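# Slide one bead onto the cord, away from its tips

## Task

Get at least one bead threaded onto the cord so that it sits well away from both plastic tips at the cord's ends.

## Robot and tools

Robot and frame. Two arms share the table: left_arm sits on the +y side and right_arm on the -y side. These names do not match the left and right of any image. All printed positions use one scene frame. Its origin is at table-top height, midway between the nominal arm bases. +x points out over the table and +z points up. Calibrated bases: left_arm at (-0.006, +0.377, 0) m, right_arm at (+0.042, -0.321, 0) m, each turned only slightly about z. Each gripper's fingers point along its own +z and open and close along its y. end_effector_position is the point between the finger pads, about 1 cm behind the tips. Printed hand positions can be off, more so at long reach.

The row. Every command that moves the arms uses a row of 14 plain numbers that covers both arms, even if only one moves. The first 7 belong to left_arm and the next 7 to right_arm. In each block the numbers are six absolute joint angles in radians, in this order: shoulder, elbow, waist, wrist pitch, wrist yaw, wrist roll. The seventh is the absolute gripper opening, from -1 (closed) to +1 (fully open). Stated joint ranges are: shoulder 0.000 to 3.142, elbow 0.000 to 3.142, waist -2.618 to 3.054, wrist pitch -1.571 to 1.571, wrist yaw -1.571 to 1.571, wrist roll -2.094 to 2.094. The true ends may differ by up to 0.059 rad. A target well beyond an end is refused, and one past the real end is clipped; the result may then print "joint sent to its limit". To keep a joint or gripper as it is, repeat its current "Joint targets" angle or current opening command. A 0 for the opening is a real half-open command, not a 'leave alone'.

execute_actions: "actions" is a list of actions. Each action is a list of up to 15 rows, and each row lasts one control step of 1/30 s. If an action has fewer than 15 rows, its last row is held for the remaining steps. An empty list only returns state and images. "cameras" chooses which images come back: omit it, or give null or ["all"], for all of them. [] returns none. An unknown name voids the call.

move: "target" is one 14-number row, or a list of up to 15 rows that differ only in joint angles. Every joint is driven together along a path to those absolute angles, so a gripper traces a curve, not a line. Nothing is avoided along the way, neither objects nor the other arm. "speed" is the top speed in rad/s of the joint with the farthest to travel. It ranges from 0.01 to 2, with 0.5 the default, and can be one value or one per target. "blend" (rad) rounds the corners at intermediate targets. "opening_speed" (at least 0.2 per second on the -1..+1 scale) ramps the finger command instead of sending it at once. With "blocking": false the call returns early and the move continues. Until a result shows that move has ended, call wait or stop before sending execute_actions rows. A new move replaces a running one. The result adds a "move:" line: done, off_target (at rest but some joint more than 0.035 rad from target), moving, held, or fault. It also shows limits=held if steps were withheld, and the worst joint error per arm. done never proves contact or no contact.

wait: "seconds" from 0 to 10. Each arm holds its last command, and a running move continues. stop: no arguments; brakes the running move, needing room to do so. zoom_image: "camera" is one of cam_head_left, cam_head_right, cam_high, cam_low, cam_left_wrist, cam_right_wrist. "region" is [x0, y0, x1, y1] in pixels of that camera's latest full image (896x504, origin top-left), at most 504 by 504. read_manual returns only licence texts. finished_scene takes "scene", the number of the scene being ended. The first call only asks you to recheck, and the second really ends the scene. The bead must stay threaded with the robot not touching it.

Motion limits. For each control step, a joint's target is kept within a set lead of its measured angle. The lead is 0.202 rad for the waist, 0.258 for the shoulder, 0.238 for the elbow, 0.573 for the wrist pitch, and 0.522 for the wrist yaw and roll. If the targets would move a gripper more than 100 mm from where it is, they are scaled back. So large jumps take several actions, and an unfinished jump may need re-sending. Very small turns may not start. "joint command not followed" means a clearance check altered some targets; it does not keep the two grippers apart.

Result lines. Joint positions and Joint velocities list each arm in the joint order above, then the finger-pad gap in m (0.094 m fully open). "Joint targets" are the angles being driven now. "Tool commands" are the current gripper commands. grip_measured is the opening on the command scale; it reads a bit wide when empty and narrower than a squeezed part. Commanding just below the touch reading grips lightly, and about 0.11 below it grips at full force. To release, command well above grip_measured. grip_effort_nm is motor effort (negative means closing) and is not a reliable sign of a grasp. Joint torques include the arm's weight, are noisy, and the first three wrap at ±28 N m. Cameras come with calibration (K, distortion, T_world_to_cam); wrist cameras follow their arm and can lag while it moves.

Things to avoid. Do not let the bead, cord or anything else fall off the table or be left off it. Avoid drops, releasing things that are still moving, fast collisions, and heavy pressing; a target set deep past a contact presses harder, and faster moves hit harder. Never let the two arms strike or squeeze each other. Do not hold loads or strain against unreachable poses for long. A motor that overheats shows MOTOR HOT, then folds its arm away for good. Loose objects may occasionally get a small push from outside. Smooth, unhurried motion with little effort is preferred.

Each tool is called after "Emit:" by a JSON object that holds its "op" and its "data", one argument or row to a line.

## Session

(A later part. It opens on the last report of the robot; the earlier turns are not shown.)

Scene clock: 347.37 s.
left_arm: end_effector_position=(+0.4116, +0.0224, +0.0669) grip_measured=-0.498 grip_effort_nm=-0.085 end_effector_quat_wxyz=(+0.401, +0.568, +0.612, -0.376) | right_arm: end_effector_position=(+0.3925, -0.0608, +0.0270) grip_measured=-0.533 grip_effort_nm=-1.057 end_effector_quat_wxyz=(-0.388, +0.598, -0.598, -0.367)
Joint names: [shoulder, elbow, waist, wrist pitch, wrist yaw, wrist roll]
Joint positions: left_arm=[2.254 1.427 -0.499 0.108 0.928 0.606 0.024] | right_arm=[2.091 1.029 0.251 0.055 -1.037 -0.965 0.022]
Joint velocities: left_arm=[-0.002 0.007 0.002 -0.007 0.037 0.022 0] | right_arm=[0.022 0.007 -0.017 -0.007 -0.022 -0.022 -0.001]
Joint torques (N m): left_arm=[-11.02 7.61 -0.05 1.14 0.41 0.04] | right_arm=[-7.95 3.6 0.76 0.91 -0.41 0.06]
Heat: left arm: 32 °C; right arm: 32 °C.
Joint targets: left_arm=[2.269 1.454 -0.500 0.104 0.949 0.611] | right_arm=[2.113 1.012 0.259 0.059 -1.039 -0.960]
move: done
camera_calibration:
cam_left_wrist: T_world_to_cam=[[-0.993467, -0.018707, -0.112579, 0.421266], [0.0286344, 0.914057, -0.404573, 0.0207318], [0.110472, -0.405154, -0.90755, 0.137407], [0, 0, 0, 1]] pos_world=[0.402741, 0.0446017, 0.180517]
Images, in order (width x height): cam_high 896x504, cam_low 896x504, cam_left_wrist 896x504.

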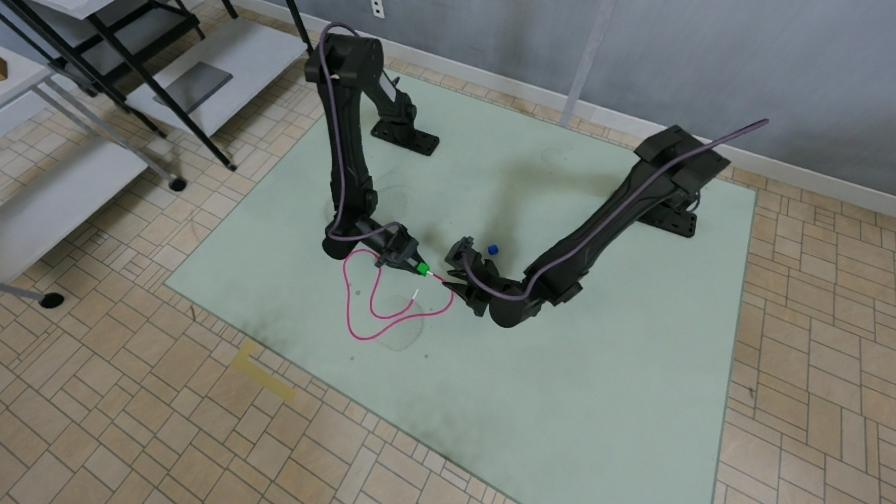

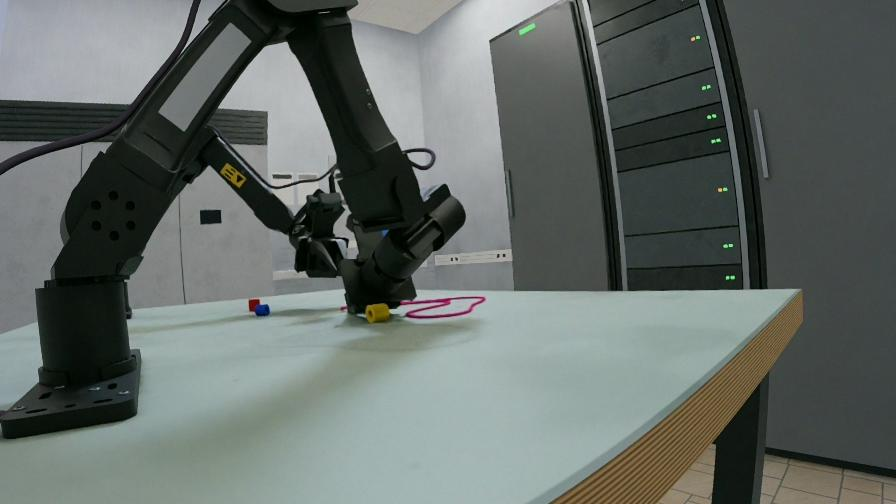

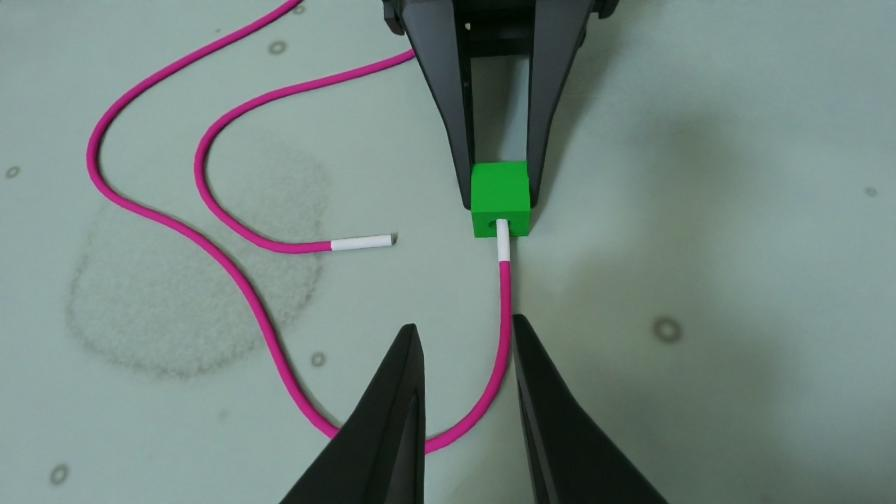

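Emit:
{"op": "move", "data": {
  "target": [
    [2.335,1.400,-0.548,0.205,0.949,0.611,-0.5,2.113,1.012,0.259,0.059,-1.039,-0.960,-0.63]
  ],
  "speed": 0.15,
  "cameras": ["cam_high","cam_low","cam_left_wrist"]
}}

Scene clock: 370.80 s.
left_arm: end_effector_position=(+0.3952, +0.0046, +0.0403) grip_measured=-0.498 grip_effort_nm=-0.081 end_effector_quat_wxyz=(+0.394, +0.581, +0.599, -0.385) | right_arm: end_effector_position=(+0.3925, -0.0608, +0.0270) grip_measured=-0.533 grip_effort_nm=-1.057 end_effector_quat_wxyz=(-0.388, +0.598, -0.598, -0.367)
Joint names: [shoulder, elbow, waist, wrist pitch, wrist yaw, wrist roll]
Joint positions: left_arm=[2.313 1.403 -0.543 0.192 0.93 0.606 0.024] | right_arm=[2.091 1.029 0.251 0.055 -1.037 -0.965 0.022]
Joint velocities: left_arm=[-0.017 0.002 0.002 -0.022 0.007 -0.051 0] | right_arm=[-0.012 0.002 -0.002 -0.007 0.007 0.007 0]
Joint torques (N m): left_arm=[-10.61 5 -0.4 1.27 0.39 0.03] | right_arm=[-7.87 3.51 0.83 0.9 -0.43 0.07]
Heat: left arm: 30 °C; right arm: 32 °C.
Joint targets: left_arm=[2.335 1.400 -0.548 0.205 0.949 0.611] | right_arm=[2.113 1.012 0.259 0.059 -1.039 -0.960]
move: done
camera_calibration:
cam_left_wrist: T_world_to_cam=[[-0.993131, 0.0260212, -0.114078, 0.401393], [0.0705213, 0.911096, -0.406117, 0.0102243], [0.0933686, -0.411372, -0.906673, 0.114655], [0, 0, 0, 1]] pos_world=[0.38721, 0.0274058, 0.153897]
Images, in order (width x height): cam_high 896x504, cam_low 896x504, cam_left_wrist 896x504.

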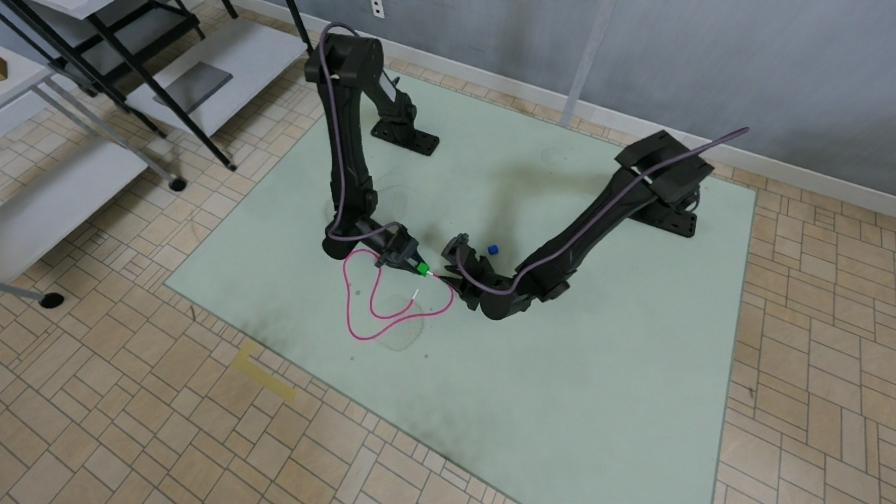

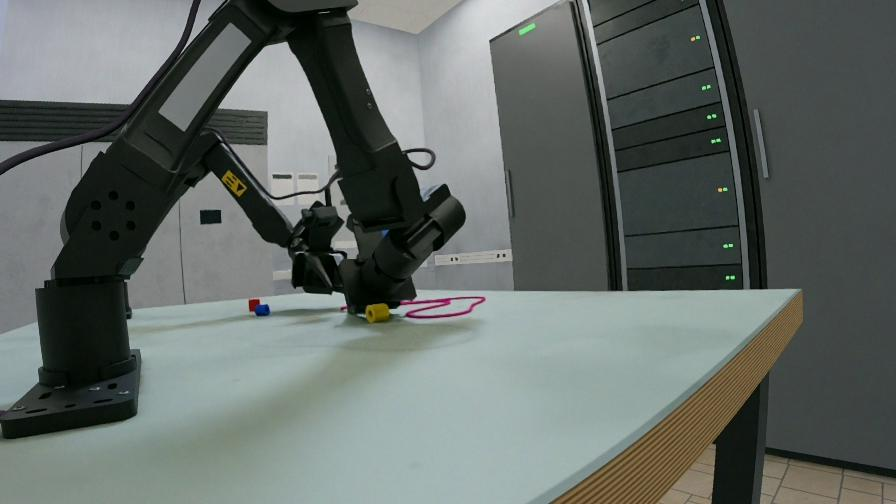

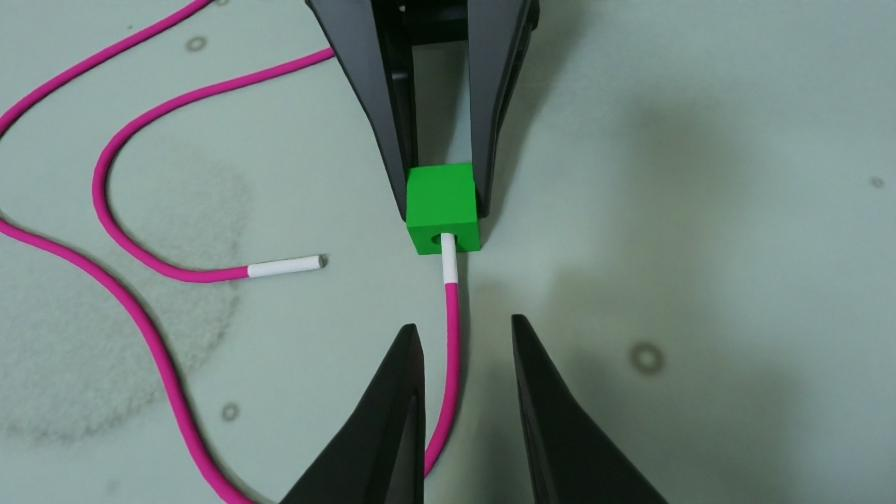

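Emit:
{"op": "move", "data": {
  "target": [
    [2.412,1.450,-0.567,0.248,0.949,0.611,-0.5,2.113,1.012,0.259,0.059,-1.039,-0.960,-0.63]
  ],
  "speed": 0.1,
  "cameras": ["cam_high","cam_low","cam_left_wrist"]
}}

Emit:
{"op": "zoom_image", "data": {
  "camera": "cam_high",
  "region": [390, 220, 510, 330]
}}

Emit:
{"op": "zoom_image", "data": {
  "camera": "cam_low",
  "region": [280, 200, 420, 330]
}}

Scene clock: 382.50 s.
left_arm: end_effector_position=(+0.3933, -0.0039, +0.0165) grip_measured=-0.498 grip_effort_nm=-0.095 end_effector_quat_wxyz=(+0.388, +0.586, +0.596, -0.389) | right_arm: end_effector_position=(+0.3925, -0.0608, +0.0270) grip_measured=-0.533 grip_effort_nm=-1.053 end_effector_quat_wxyz=(-0.388, +0.598, -0.598, -0.367)
Joint names: [shoulder, elbow, waist, wrist pitch, wrist yaw, wrist roll]
Joint positions: left_arm=[2.385 1.425 -0.558 0.236 0.931 0.606 0.024] | right_arm=[2.091 1.029 0.251 0.055 -1.037 -0.965 0.022]
Joint velocities: left_arm=[0.007 -0.012 0.002 0.051 -0.007 0.037 0] | right_arm=[-0.002 -0.002 0.002 -0.051 -0.007 0.022 0]
Joint torques (N m): left_arm=[-10.5 7.06 -0.69 1.24 0.39 0.03] | right_arm=[-7.9 3.51 0.81 0.9 -0.43 0.08]
Heat: left arm: 30 °C; right arm: 32 °C.
Joint targets: left_arm=[2.412 1.450 -0.567 0.248 0.949 0.611] | right_arm=[2.113 1.012 0.259 0.059 -1.039 -0.960]
move: done
camera_calibration:
cam_left_wrist: T_world_to_cam=[[-0.9932, 0.0421372, -0.108532, 0.397038], [0.0828063, 0.910958, -0.404103, 0.00354676], [0.0818399, -0.410342, -0.908252, 0.0943099], [0, 0, 0, 1]] pos_world=[0.386326, 0.0187383, 0.130182]
Images, in order (width x height): cam_high 896x504, cam_low 896x504, cam_left_wrist 896x504.

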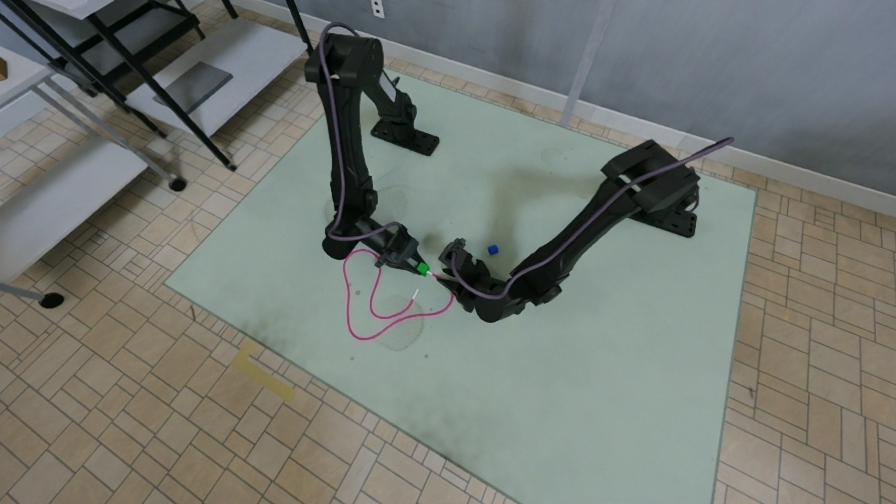

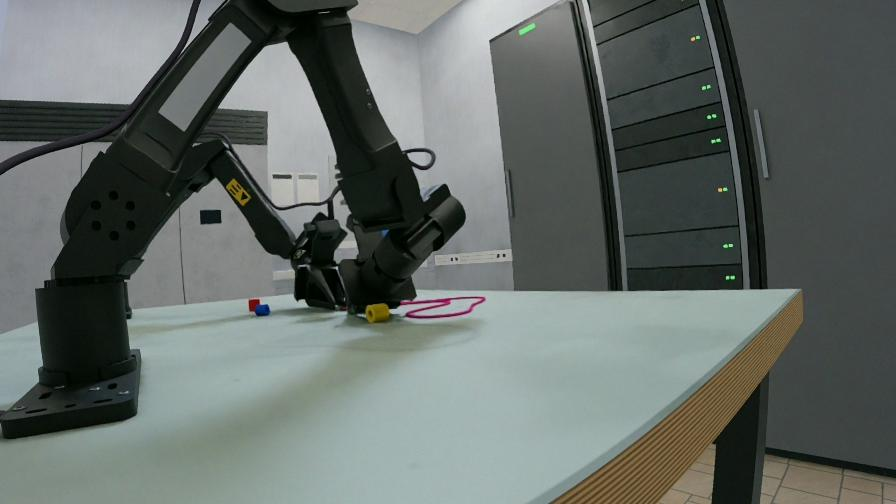

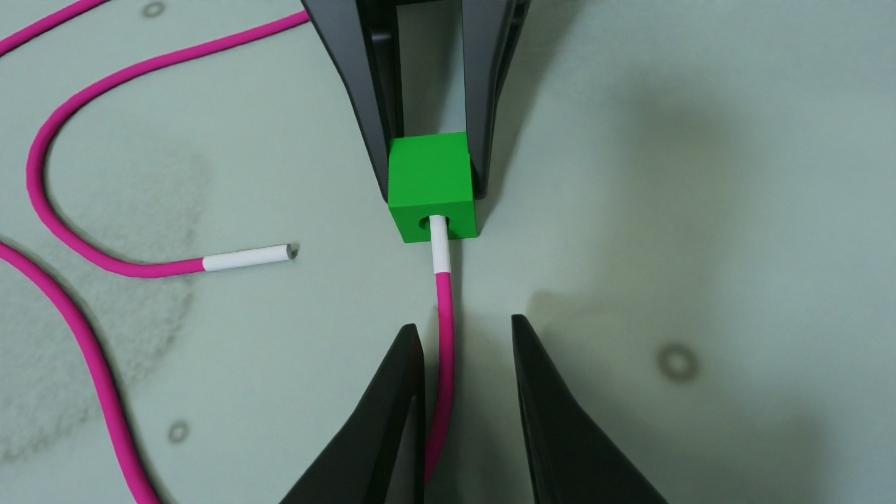

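Scaled by 4.200 from the camera's 896x504 image, which has a finer 1280x720 frame.

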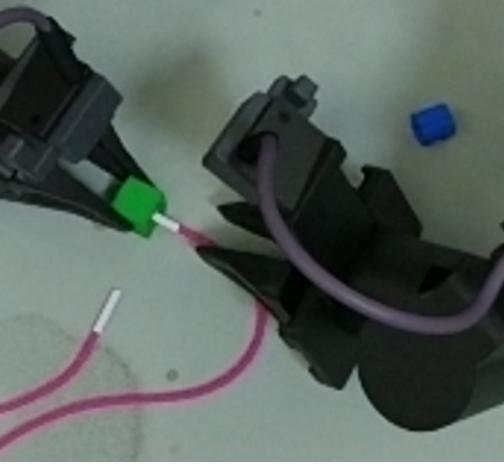

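Scaled by 3.600 from the camera's 896x504 image, which has a finer 1280x720 frame.

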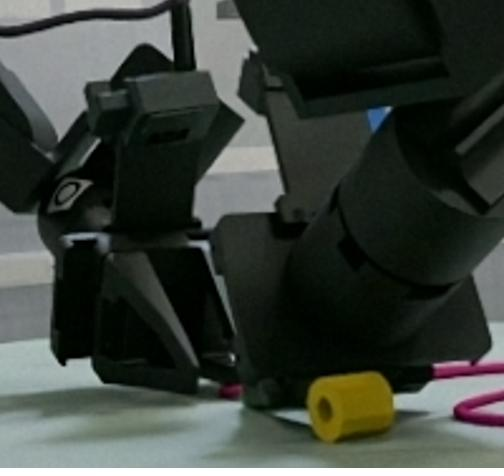

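Emit:
{"op": "move", "data": {
  "target": [
    [2.430,1.483,-0.572,0.232,0.949,0.611,-0.5,2.113,1.012,0.259,0.059,-1.039,-0.960,-0.63]
  ],
  "speed": 0.1,
  "cameras": ["cam_left_wrist"]
}}

Scene clock: 390.07 s.
left_arm: end_effector_position=(+0.3989, -0.0082, +0.0177) grip_measured=-0.498 grip_effort_nm=-0.085 end_effector_quat_wxyz=(+0.394, +0.587, +0.591, -0.388) | right_arm: end_effector_position=(+0.3925, -0.0608, +0.0270) grip_measured=-0.533 grip_effort_nm=-1.057 end_effector_quat_wxyz=(-0.388, +0.598, -0.598, -0.367)
Joint names: [shoulder, elbow, waist, wrist pitch, wrist yaw, wrist roll]
Joint positions: left_arm=[2.403 1.457 -0.56 0.237 0.931 0.606 0.024] | right_arm=[2.091 1.029 0.251 0.055 -1.037 -0.965 0.022]
Joint velocities: left_arm=[-0.017 -0.007 0.007 -0.022 0.037 -0.037 0.001] | right_arm=[0.002 -0.007 0.002 -0.051 0.051 0.051 0]
Joint torques (N m): left_arm=[-10.66 7.21 -0.95 1.14 0.39 0.03] | right_arm=[-7.95 3.54 0.79 0.9 -0.43 0.07]
Heat: left arm: 30 °C; right arm: 32 °C.
Joint targets: left_arm=[2.430 1.483 -0.572 0.232 0.949 0.611] | right_arm=[2.113 1.012 0.259 0.059 -1.039 -0.960]
move: done
camera_calibration:
cam_left_wrist: T_world_to_cam=[[-0.991619, 0.0434651, -0.121665, 0.402517], [0.0900576, 0.907761, -0.409707, 0.00467448], [0.0926347, -0.41723, -0.904067, 0.0887816], [0, 0, 0, 1]] pos_world=[0.390499, 0.0153036, 0.131152]
Images, in order (width x height): cam_left_wrist 896x504.

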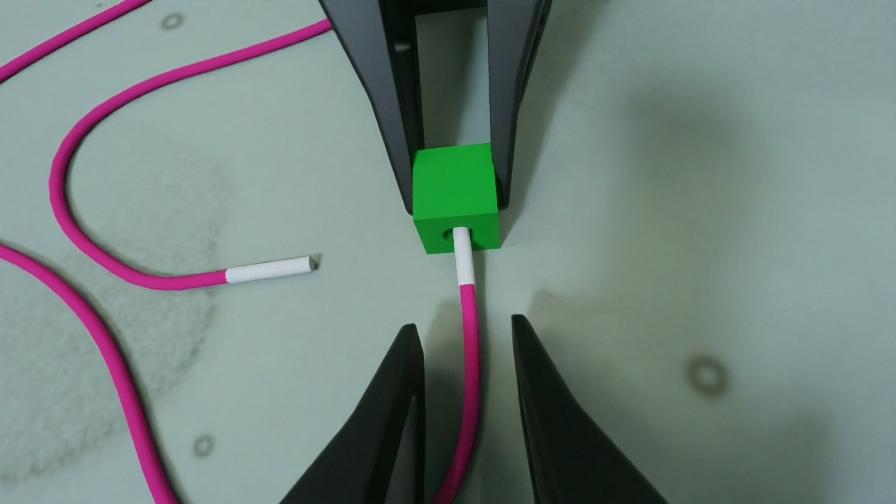

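Emit:
{"op": "move", "data": {
  "target": [
    [2.430,1.483,-0.572,0.232,0.949,0.611,-0.97,2.113,1.012,0.259,0.059,-1.039,-0.960,-0.63]
  ],
  "opening_speed": 0.3,
  "cameras": ["cam_left_wrist","cam_high"]
}}

Emit:
{"op": "zoom_image", "data": {
  "camera": "cam_high",
  "region": [390, 220, 510, 330]
}}

Scene clock: 396.83 s.
left_arm: end_effector_position=(+0.3989, -0.0082, +0.0177) grip_measured=-0.968 grip_effort_nm=-0.085 end_effector_quat_wxyz=(+0.394, +0.587, +0.591, -0.388) | right_arm: end_effector_position=(+0.3925, -0.0608, +0.0270) grip_measured=-0.533 grip_effort_nm=-1.057 end_effector_quat_wxyz=(-0.388, +0.598, -0.598, -0.367)
Joint names: [shoulder, elbow, waist, wrist pitch, wrist yaw, wrist roll]
Joint positions: left_arm=[2.403 1.457 -0.56 0.237 0.931 0.606 0.001] | right_arm=[2.091 1.029 0.251 0.055 -1.037 -0.965 0.022]
Joint velocities: left_arm=[-0.017 0.002 0.022 0.022 -0.037 -0.037 -0.001] | right_arm=[-0.027 -0.007 -0.022 0.007 0.051 -0.022 -0.001]
Joint torques (N m): left_arm=[-10.66 7.21 -0.92 1.14 0.39 0.03] | right_arm=[-7.97 3.51 0.77 0.9 -0.42 0.06]
Heat: left arm: 30 °C; right arm: 32 °C.
Joint targets: left_arm=[2.430 1.483 -0.572 0.232 0.949 0.611] | right_arm=[2.113 1.012 0.259 0.059 -1.039 -0.960]
move: done
camera_calibration:
cam_left_wrist: T_world_to_cam=[[-0.991619, 0.0434651, -0.121665, 0.402517], [0.0900576, 0.907761, -0.409707, 0.00467448], [0.0926347, -0.41723, -0.904067, 0.0887816], [0, 0, 0, 1]] pos_world=[0.390499, 0.0153036, 0.131152]
Images, in order (width x height): cam_high 896x504, cam_left_wrist 896x504.

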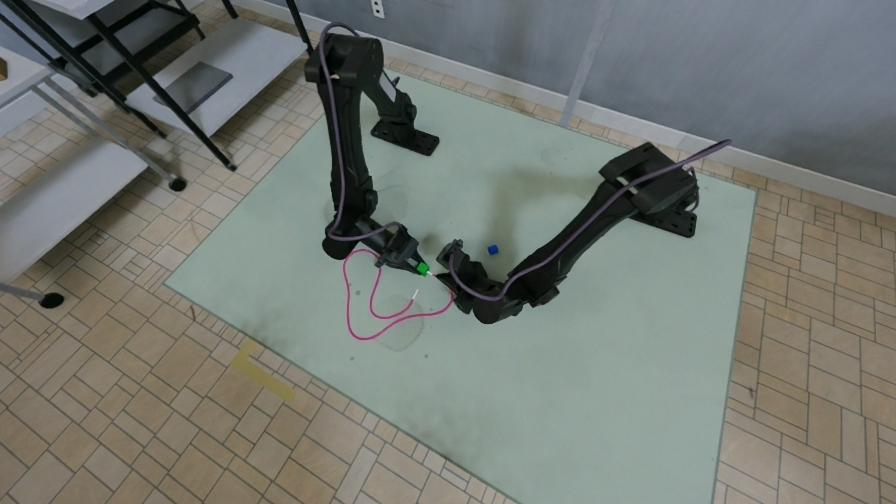

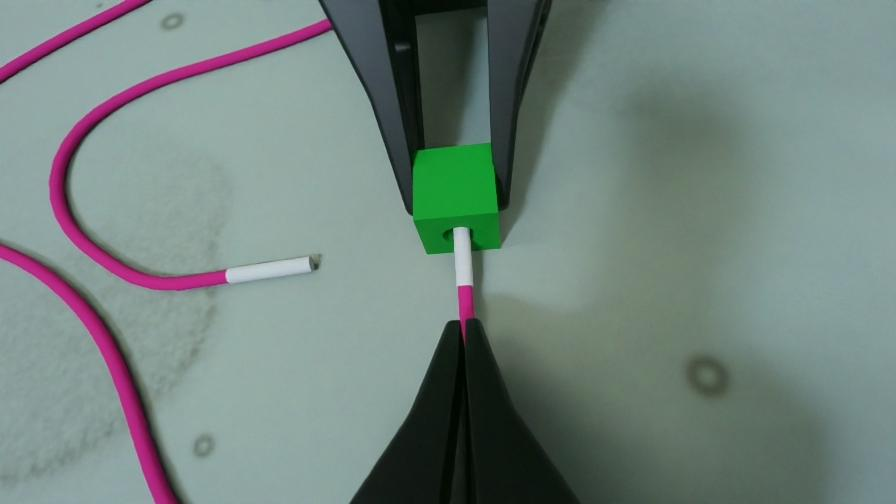

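Scaled by 4.200 from the camera's 896x504 image, which has a finer 1280x720 frame.

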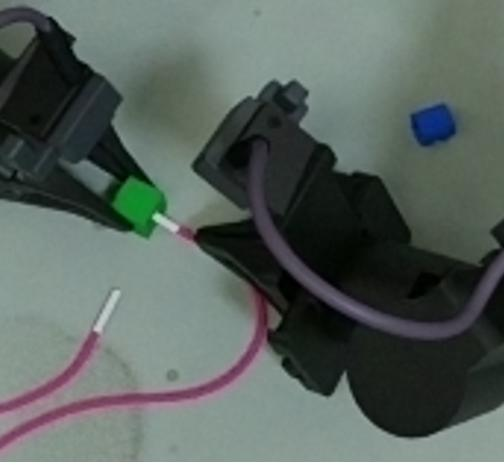

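Emit:
{"op": "move", "data": {
  "target": [
    [2.430,1.483,-0.572,0.232,0.949,0.611,-1.0,2.113,1.012,0.259,0.059,-1.039,-0.960,-0.63]
  ],
  "opening_speed": 0.3,
  "cameras": ["cam_low"]
}}

Emit:
{"op": "zoom_image", "data": {
  "camera": "cam_low",
  "region": [290, 270, 370, 330]
}}

Emit:
{"op": "zoom_image", "data": {
  "camera": "cam_left_wrist",
  "region": [390, 200, 540, 360]
}}

Scene clock: 404.17 s.
left_arm: end_effector_position=(+0.3989, -0.0082, +0.0177) grip_measured=-0.997 grip_effort_nm=-0.139 end_effector_quat_wxyz=(+0.394, +0.587, +0.591, -0.388) | right_arm: end_effector_position=(+0.3925, -0.0608, +0.0270) grip_measured=-0.533 grip_effort_nm=-1.057 end_effector_quat_wxyz=(-0.388, +0.598, -0.598, -0.367)
Joint names: [shoulder, elbow, waist, wrist pitch, wrist yaw, wrist roll]
Joint positions: left_arm=[2.403 1.457 -0.56 0.237 0.931 0.606 0] | right_arm=[2.091 1.029 0.251 0.055 -1.037 -0.965 0.022]
Joint velocities: left_arm=[0.002 -0.007 0.017 -0.022 -0.007 -0.051 -0.001] | right_arm=[-0.002 -0.007 0.007 0.022 -0.037 0.007 0]
Joint torques (N m): left_arm=[-10.66 7.21 -0.91 1.14 0.39 0.03] | right_arm=[-7.92 3.52 0.79 0.92 -0.44 0.05]
Heat: left arm: 29 °C; right arm: 32 °C.
Joint targets: left_arm=[2.430 1.483 -0.572 0.232 0.949 0.611] | right_arm=[2.113 1.012 0.259 0.059 -1.039 -0.960]
move: done
Images, in order (width x height): cam_low 896x504.

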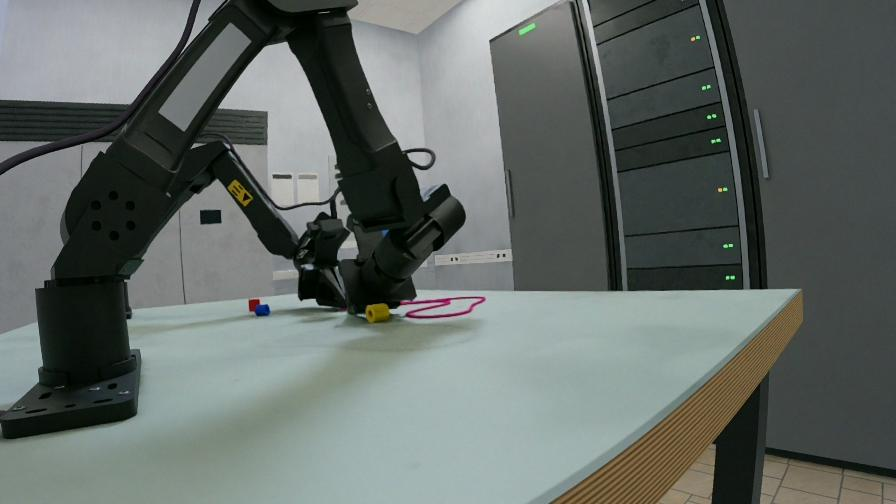

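Scaled by 6.300 from the camera's 896x504 image, which has a finer 1280x720 frame.

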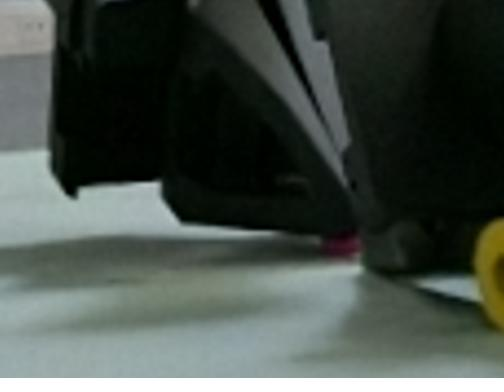

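This scene's latest camera images include none from cam_left_wrist. They are from: cam_low. cam_left_wrist's image comes with the result of a call that names it in "cameras".

Emit:
{"op": "move", "data": {
  "target": [
    [2.430,1.483,-0.572,0.232,0.949,0.611,-0.5,2.113,1.012,0.259,0.059,-1.039,-0.960,-0.63]
  ],
  "opening_speed": 0.6,
  "cameras": []
}}

Emit:
{"op": "move", "data": {
  "target": [
    [2.449,1.497,-0.586,0.236,0.949,0.611,-0.5,2.113,1.012,0.259,0.059,-1.039,-0.960,-0.63]
  ],
  "speed": 0.1,
  "cameras": ["cam_low","cam_left_wrist"]
}}

Emit:
{"op": "zoom_image", "data": {
  "camera": "cam_low",
  "region": [290, 270, 370, 330]
}}

Scene clock: 419.47 s.
left_arm: end_effector_position=(+0.3989, -0.0082, +0.0177) grip_measured=-0.502 grip_effort_nm=0.095 end_effector_quat_wxyz=(+0.394, +0.587, +0.591, -0.388) | right_arm: end_effector_position=(+0.3925, -0.0608, +0.0270) grip_measured=-0.533 grip_effort_nm=-1.057 end_effector_quat_wxyz=(-0.388, +0.598, -0.598, -0.367)
Joint names: [shoulder, elbow, waist, wrist pitch, wrist yaw, wrist roll]
Joint positions: left_arm=[2.403 1.457 -0.56 0.237 0.931 0.606 0.023] | right_arm=[2.091 1.029 0.251 0.055 -1.037 -0.965 0.022]
Joint velocities: left_arm=[-0.002 -0.007 -0.007 0.007 -0.051 -0.022 0.001] | right_arm=[-0.012 -0.002 -0.007 0.051 -0.051 -0.022 0]
Joint torques (N m): left_arm=[-10.67 7.2 -0.92 1.14 0.38 0.03] | right_arm=[-7.98 3.6 0.84 0.91 -0.44 0.06]
Heat: left arm: 30 °C; right arm: 31 °C.
Joint targets: left_arm=[2.430 1.483 -0.572 0.232 0.949 0.611] | right_arm=[2.113 1.012 0.259 0.059 -1.039 -0.960]
move: done
No camera images: "cameras" was empty.

Scene clock: 420.17 s.
left_arm: end_effector_position=(+0.3957, -0.0162, +0.0159) grip_measured=-0.502 grip_effort_nm=0.090 end_effector_quat_wxyz=(+0.392, +0.593, +0.585, -0.391) | right_arm: end_effector_position=(+0.3925, -0.0608, +0.0270) grip_measured=-0.533 grip_effort_nm=-1.053 end_effector_quat_wxyz=(-0.388, +0.598, -0.598, -0.367)
Joint names: [shoulder, elbow, waist, wrist pitch, wrist yaw, wrist roll]
Joint positions: left_arm=[2.418 1.474 -0.576 0.238 0.932 0.608 0.023] | right_arm=[2.091 1.029 0.251 0.055 -1.037 -0.965 0.022]
Joint velocities: left_arm=[-0.012 -0.012 0.012 -0.051 0.022 -0.007 0] | right_arm=[-0.002 -0.012 -0.012 -0.051 -0.051 -0.037 0.001]
Joint torques (N m): left_arm=[-10.43 6.94 -0.8 1.17 0.38 0.02] | right_arm=[-7.94 3.56 0.81 0.91 -0.42 0.07]
Heat: left arm: 30 °C; right arm: 31 °C.
Joint targets: left_arm=[2.449 1.497 -0.586 0.236 0.949 0.611] | right_arm=[2.113 1.012 0.259 0.059 -1.039 -0.960]
move: done
camera_calibration:
cam_left_wrist: T_world_to_cam=[[-0.990234, 0.0601243, -0.125785, 0.399208], [0.107217, 0.905119, -0.411417, 0.00471566], [0.0891143, -0.420885, -0.902726, 0.0853699], [0, 0, 0, 1]] pos_world=[0.387196, 0.00766062, 0.12922]
Images, in order (width x height): cam_low 896x504, cam_left_wrist 896x504.

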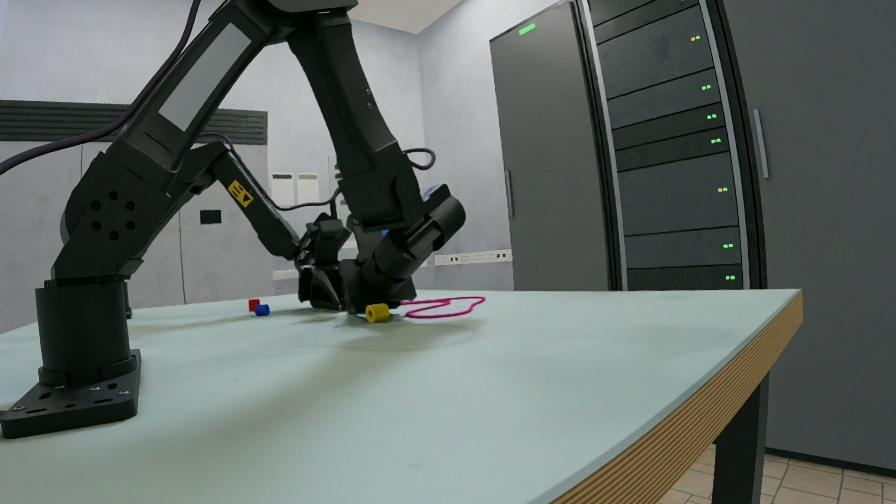

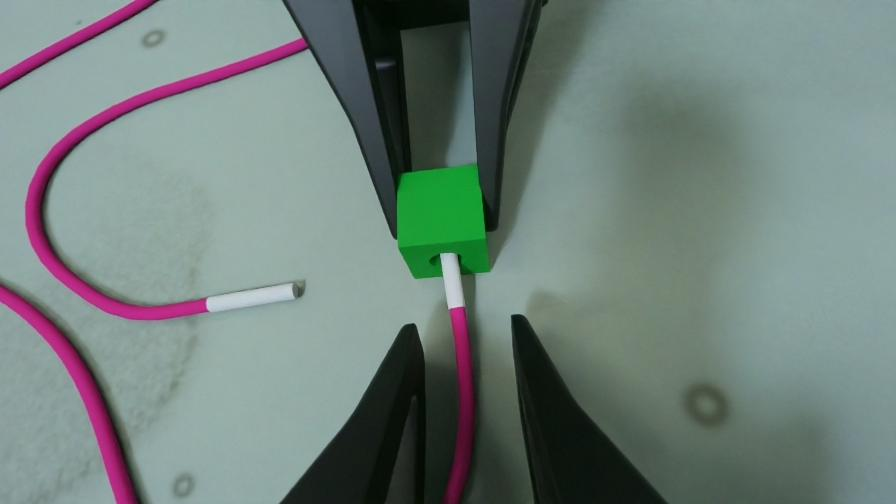

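Scaled by 6.300 from the camera's 896x504 image, which has a finer 1280x720 frame.

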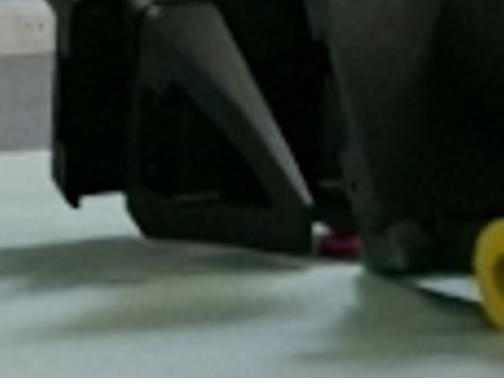

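Emit:
{"op": "move", "data": {
  "target": [
    [2.455,1.497,-0.586,0.206,0.949,0.611,-0.5,2.113,1.012,0.259,0.059,-1.039,-0.960,-0.63]
  ],
  "speed": 0.1,
  "cameras": ["cam_low"]
}}

Emit:
{"op": "zoom_image", "data": {
  "camera": "cam_low",
  "region": [290, 270, 370, 330]
}}

Scene clock: 426.23 s.
left_arm: end_effector_position=(+0.3954, -0.0161, +0.0155) grip_measured=-0.502 grip_effort_nm=0.090 end_effector_quat_wxyz=(+0.390, +0.593, +0.586, -0.392) | right_arm: end_effector_position=(+0.3925, -0.0608, +0.0270) grip_measured=-0.533 grip_effort_nm=-1.057 end_effector_quat_wxyz=(-0.388, +0.598, -0.598, -0.367)
Joint names: [shoulder, elbow, waist, wrist pitch, wrist yaw, wrist roll]
Joint positions: left_arm=[2.418 1.477 -0.576 0.229 0.933 0.609 0.023] | right_arm=[2.091 1.029 0.251 0.055 -1.037 -0.965 0.022]
Joint velocities: left_arm=[-0.007 0.002 0.002 -0.037 0.037 -0.037 -0.001] | right_arm=[0.007 -0.002 -0.022 0.081 -0.037 -0.007 0]
Joint torques (N m): left_arm=[-9.95 6.75 -0.8 1 0.36 0.01] | right_arm=[-7.9 3.54 0.73 0.9 -0.43 0.04]
Heat: left arm: 29 °C; right arm: 31 °C.
Joint targets: left_arm=[2.455 1.497 -0.586 0.206 0.949 0.611] | right_arm=[2.113 1.012 0.259 0.059 -1.039 -0.960]
move: off_target (left_arm); left_arm: the shoulder is farthest, 0.037 rad from its target
Images, in order (width x height): cam_low 896x504.

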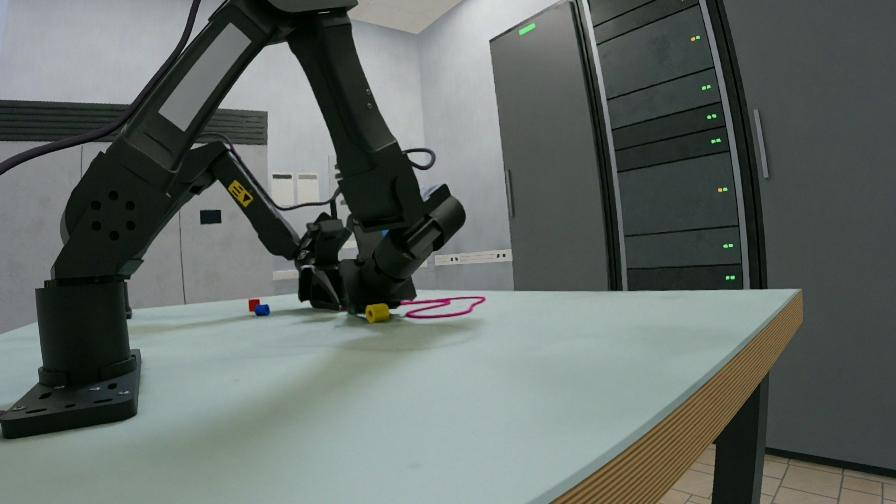

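Scaled by 6.300 from the camera's 896x504 image, which has a finer 1280x720 frame.

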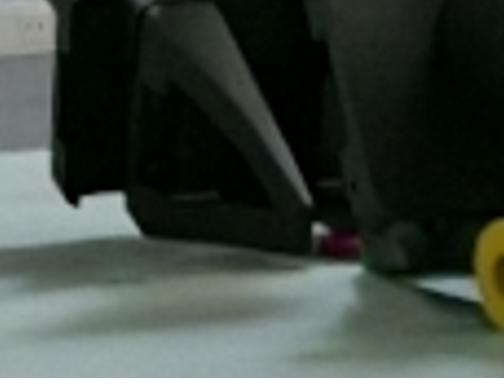

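Emit:
{"op": "move", "data": {
  "target": [
    [2.445,1.497,-0.586,0.212,0.949,0.611,-0.97,2.113,1.012,0.259,0.059,-1.039,-0.960,-0.63]
  ],
  "opening_speed": 0.3,
  "cameras": ["cam_left_wrist","cam_low"]
}}

Emit:
{"op": "zoom_image", "data": {
  "camera": "cam_low",
  "region": [290, 270, 370, 330]
}}

Emit:
{"op": "zoom_image", "data": {
  "camera": "cam_left_wrist",
  "region": [370, 220, 550, 360]
}}

Scene clock: 434.20 s.
left_arm: end_effector_position=(+0.3951, -0.0162, +0.0156) grip_measured=-0.963 grip_effort_nm=-0.374 end_effector_quat_wxyz=(+0.390, +0.593, +0.586, -0.392) | right_arm: end_effector_position=(+0.3925, -0.0608, +0.0270) grip_measured=-0.533 grip_effort_nm=-1.057 end_effector_quat_wxyz=(-0.388, +0.598, -0.598, -0.367)
Joint names: [shoulder, elbow, waist, wrist pitch, wrist yaw, wrist roll]
Joint positions: left_arm=[2.418 1.477 -0.576 0.228 0.934 0.609 0.002] | right_arm=[2.091 1.029 0.251 0.055 -1.037 -0.965 0.022]
Joint velocities: left_arm=[-0.007 -0.002 0.017 -0.037 -0.095 -0.037 0.001] | right_arm=[0.002 -0.002 -0.007 -0.022 -0.037 0.022 0]
Joint torques (N m): left_arm=[-10.77 6.68 -0.81 1.04 0.36 0] | right_arm=[-7.86 3.51 0.75 0.9 -0.42 0.06]
Heat: left arm: 29 °C; right arm: 31 °C.
Joint targets: left_arm=[2.445 1.497 -0.586 0.212 0.949 0.611] | right_arm=[2.113 1.012 0.259 0.059 -1.039 -0.960]
move: done
camera_calibration:
cam_left_wrist: T_world_to_cam=[[-0.990797, 0.0622833, -0.120173, 0.39881], [0.106662, 0.905871, -0.409904, 0.0047925], [0.0833311, -0.41895, -0.904178, 0.0875133], [0, 0, 0, 1]] pos_world=[0.387336, 0.00748308, 0.129018]
Images, in order (width x height): cam_low 896x504, cam_left_wrist 896x504.

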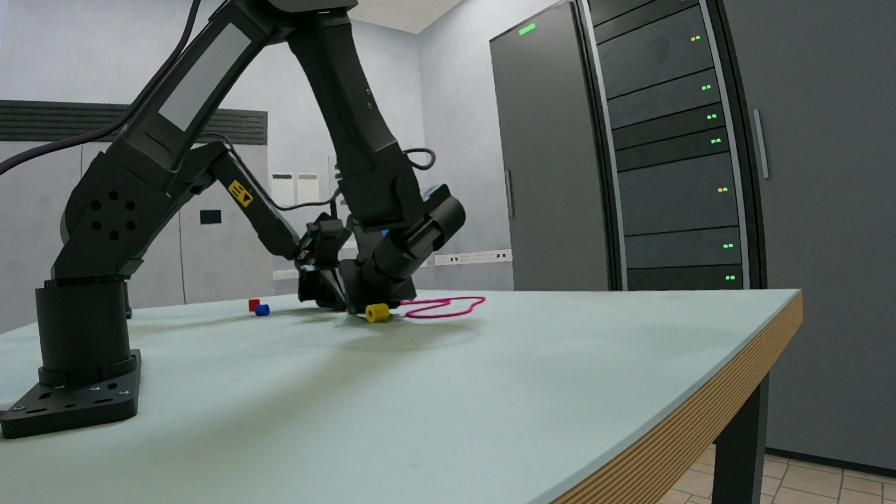

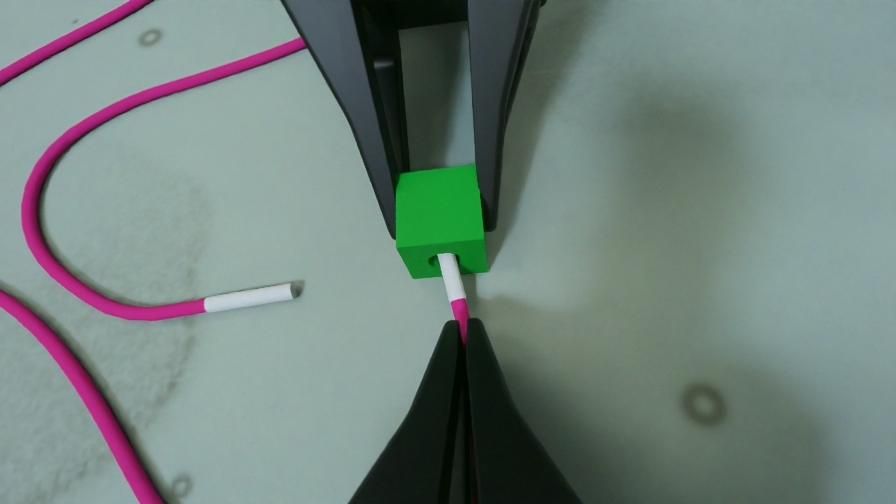

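Scaled by 6.300 from the camera's 896x504 image, which has a finer 1280x720 frame.

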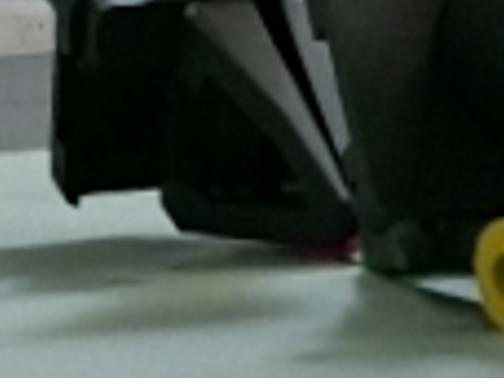

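Scaled by 2.800 from the camera's 896x504 image, which has a finer 1280x720 frame.

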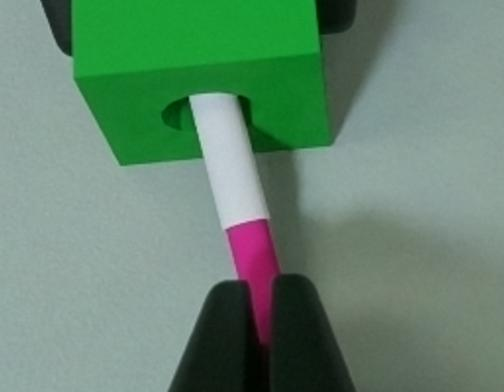

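Emit:
{"op": "move", "data": {
  "target": [
    [2.464,1.540,-0.599,0.192,0.949,0.611,-1.0,2.113,1.012,0.259,0.059,-1.039,-0.960,-0.63]
  ],
  "speed": 0.08,
  "cameras": ["cam_left_wrist","cam_low"]
}}

Emit:
{"op": "zoom_image", "data": {
  "camera": "cam_low",
  "region": [290, 270, 370, 330]
}}

Emit:
{"op": "zoom_image", "data": {
  "camera": "cam_left_wrist",
  "region": [370, 220, 550, 360]
}}

Scene clock: 444.47 s.
left_arm: end_effector_position=(+0.3967, -0.0237, +0.0182) grip_measured=-0.997 grip_effort_nm=-0.144 end_effector_quat_wxyz=(+0.389, +0.596, +0.581, -0.395) | right_arm: end_effector_position=(+0.3925, -0.0608, +0.0270) grip_measured=-0.533 grip_effort_nm=-1.053 end_effector_quat_wxyz=(-0.388, +0.598, -0.598, -0.367)
Joint names: [shoulder, elbow, waist, wrist pitch, wrist yaw, wrist roll]
Joint positions: left_arm=[2.432 1.516 -0.586 0.207 0.937 0.609 0] | right_arm=[2.091 1.029 0.251 0.055 -1.037 -0.965 0.022]
Joint velocities: left_arm=[-0.022 -0.012 -0.022 -0.022 -0.007 -0.007 0] | right_arm=[0.017 0.017 -0.017 -0.051 0.022 -0.11 -0.001]
Joint torques (N m): left_arm=[-10.62 7.09 -1.03 1.02 0.33 0] | right_arm=[-7.9 3.62 0.79 0.91 -0.43 0.07]
Heat: left arm: 29 °C; right arm: 31 °C.
Joint targets: left_arm=[2.464 1.540 -0.599 0.192 0.949 0.611] | right_arm=[2.113 1.012 0.259 0.059 -1.039 -0.960]
move: done
camera_calibration:
cam_left_wrist: T_world_to_cam=[[-0.989724, 0.0739782, -0.122363, 0.400983], [0.118537, 0.903077, -0.412796, 0.00778917], [0.0799657, -0.423058, -0.902567, 0.0878084], [0, 0, 0, 1]] pos_world=[0.388918, 0.000449906, 0.131534]
Images, in order (width x height): cam_low 896x504, cam_left_wrist 896x504.

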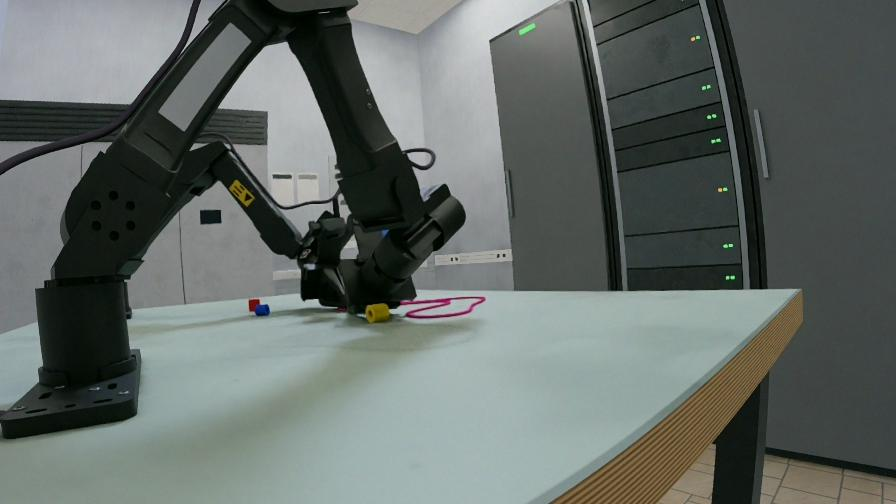

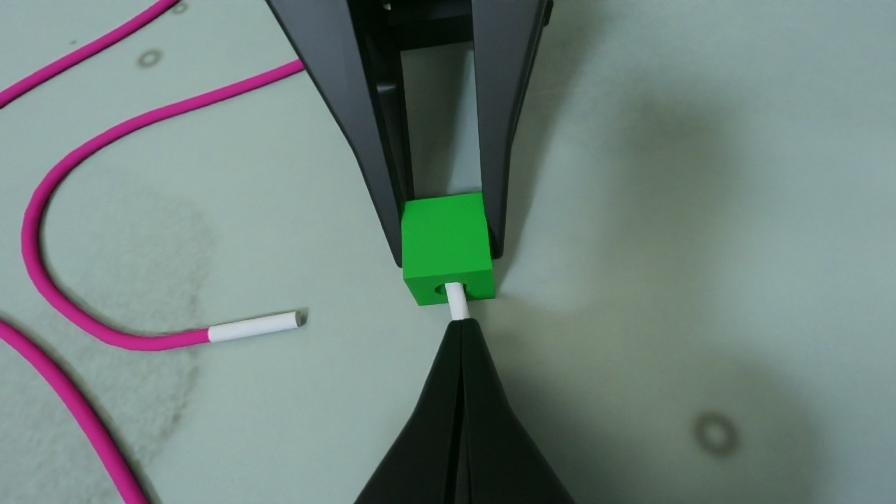

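Scaled by 6.300 from the camera's 896x504 image, which has a finer 1280x720 frame.

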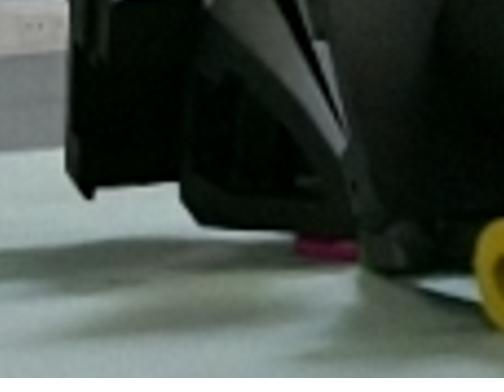

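Scaled by 2.800 from the camera's 896x504 image, which has a finer 1280x720 frame.

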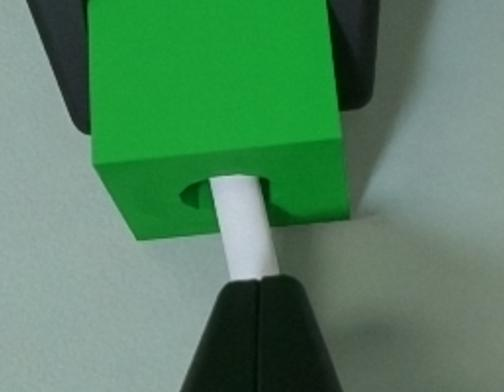

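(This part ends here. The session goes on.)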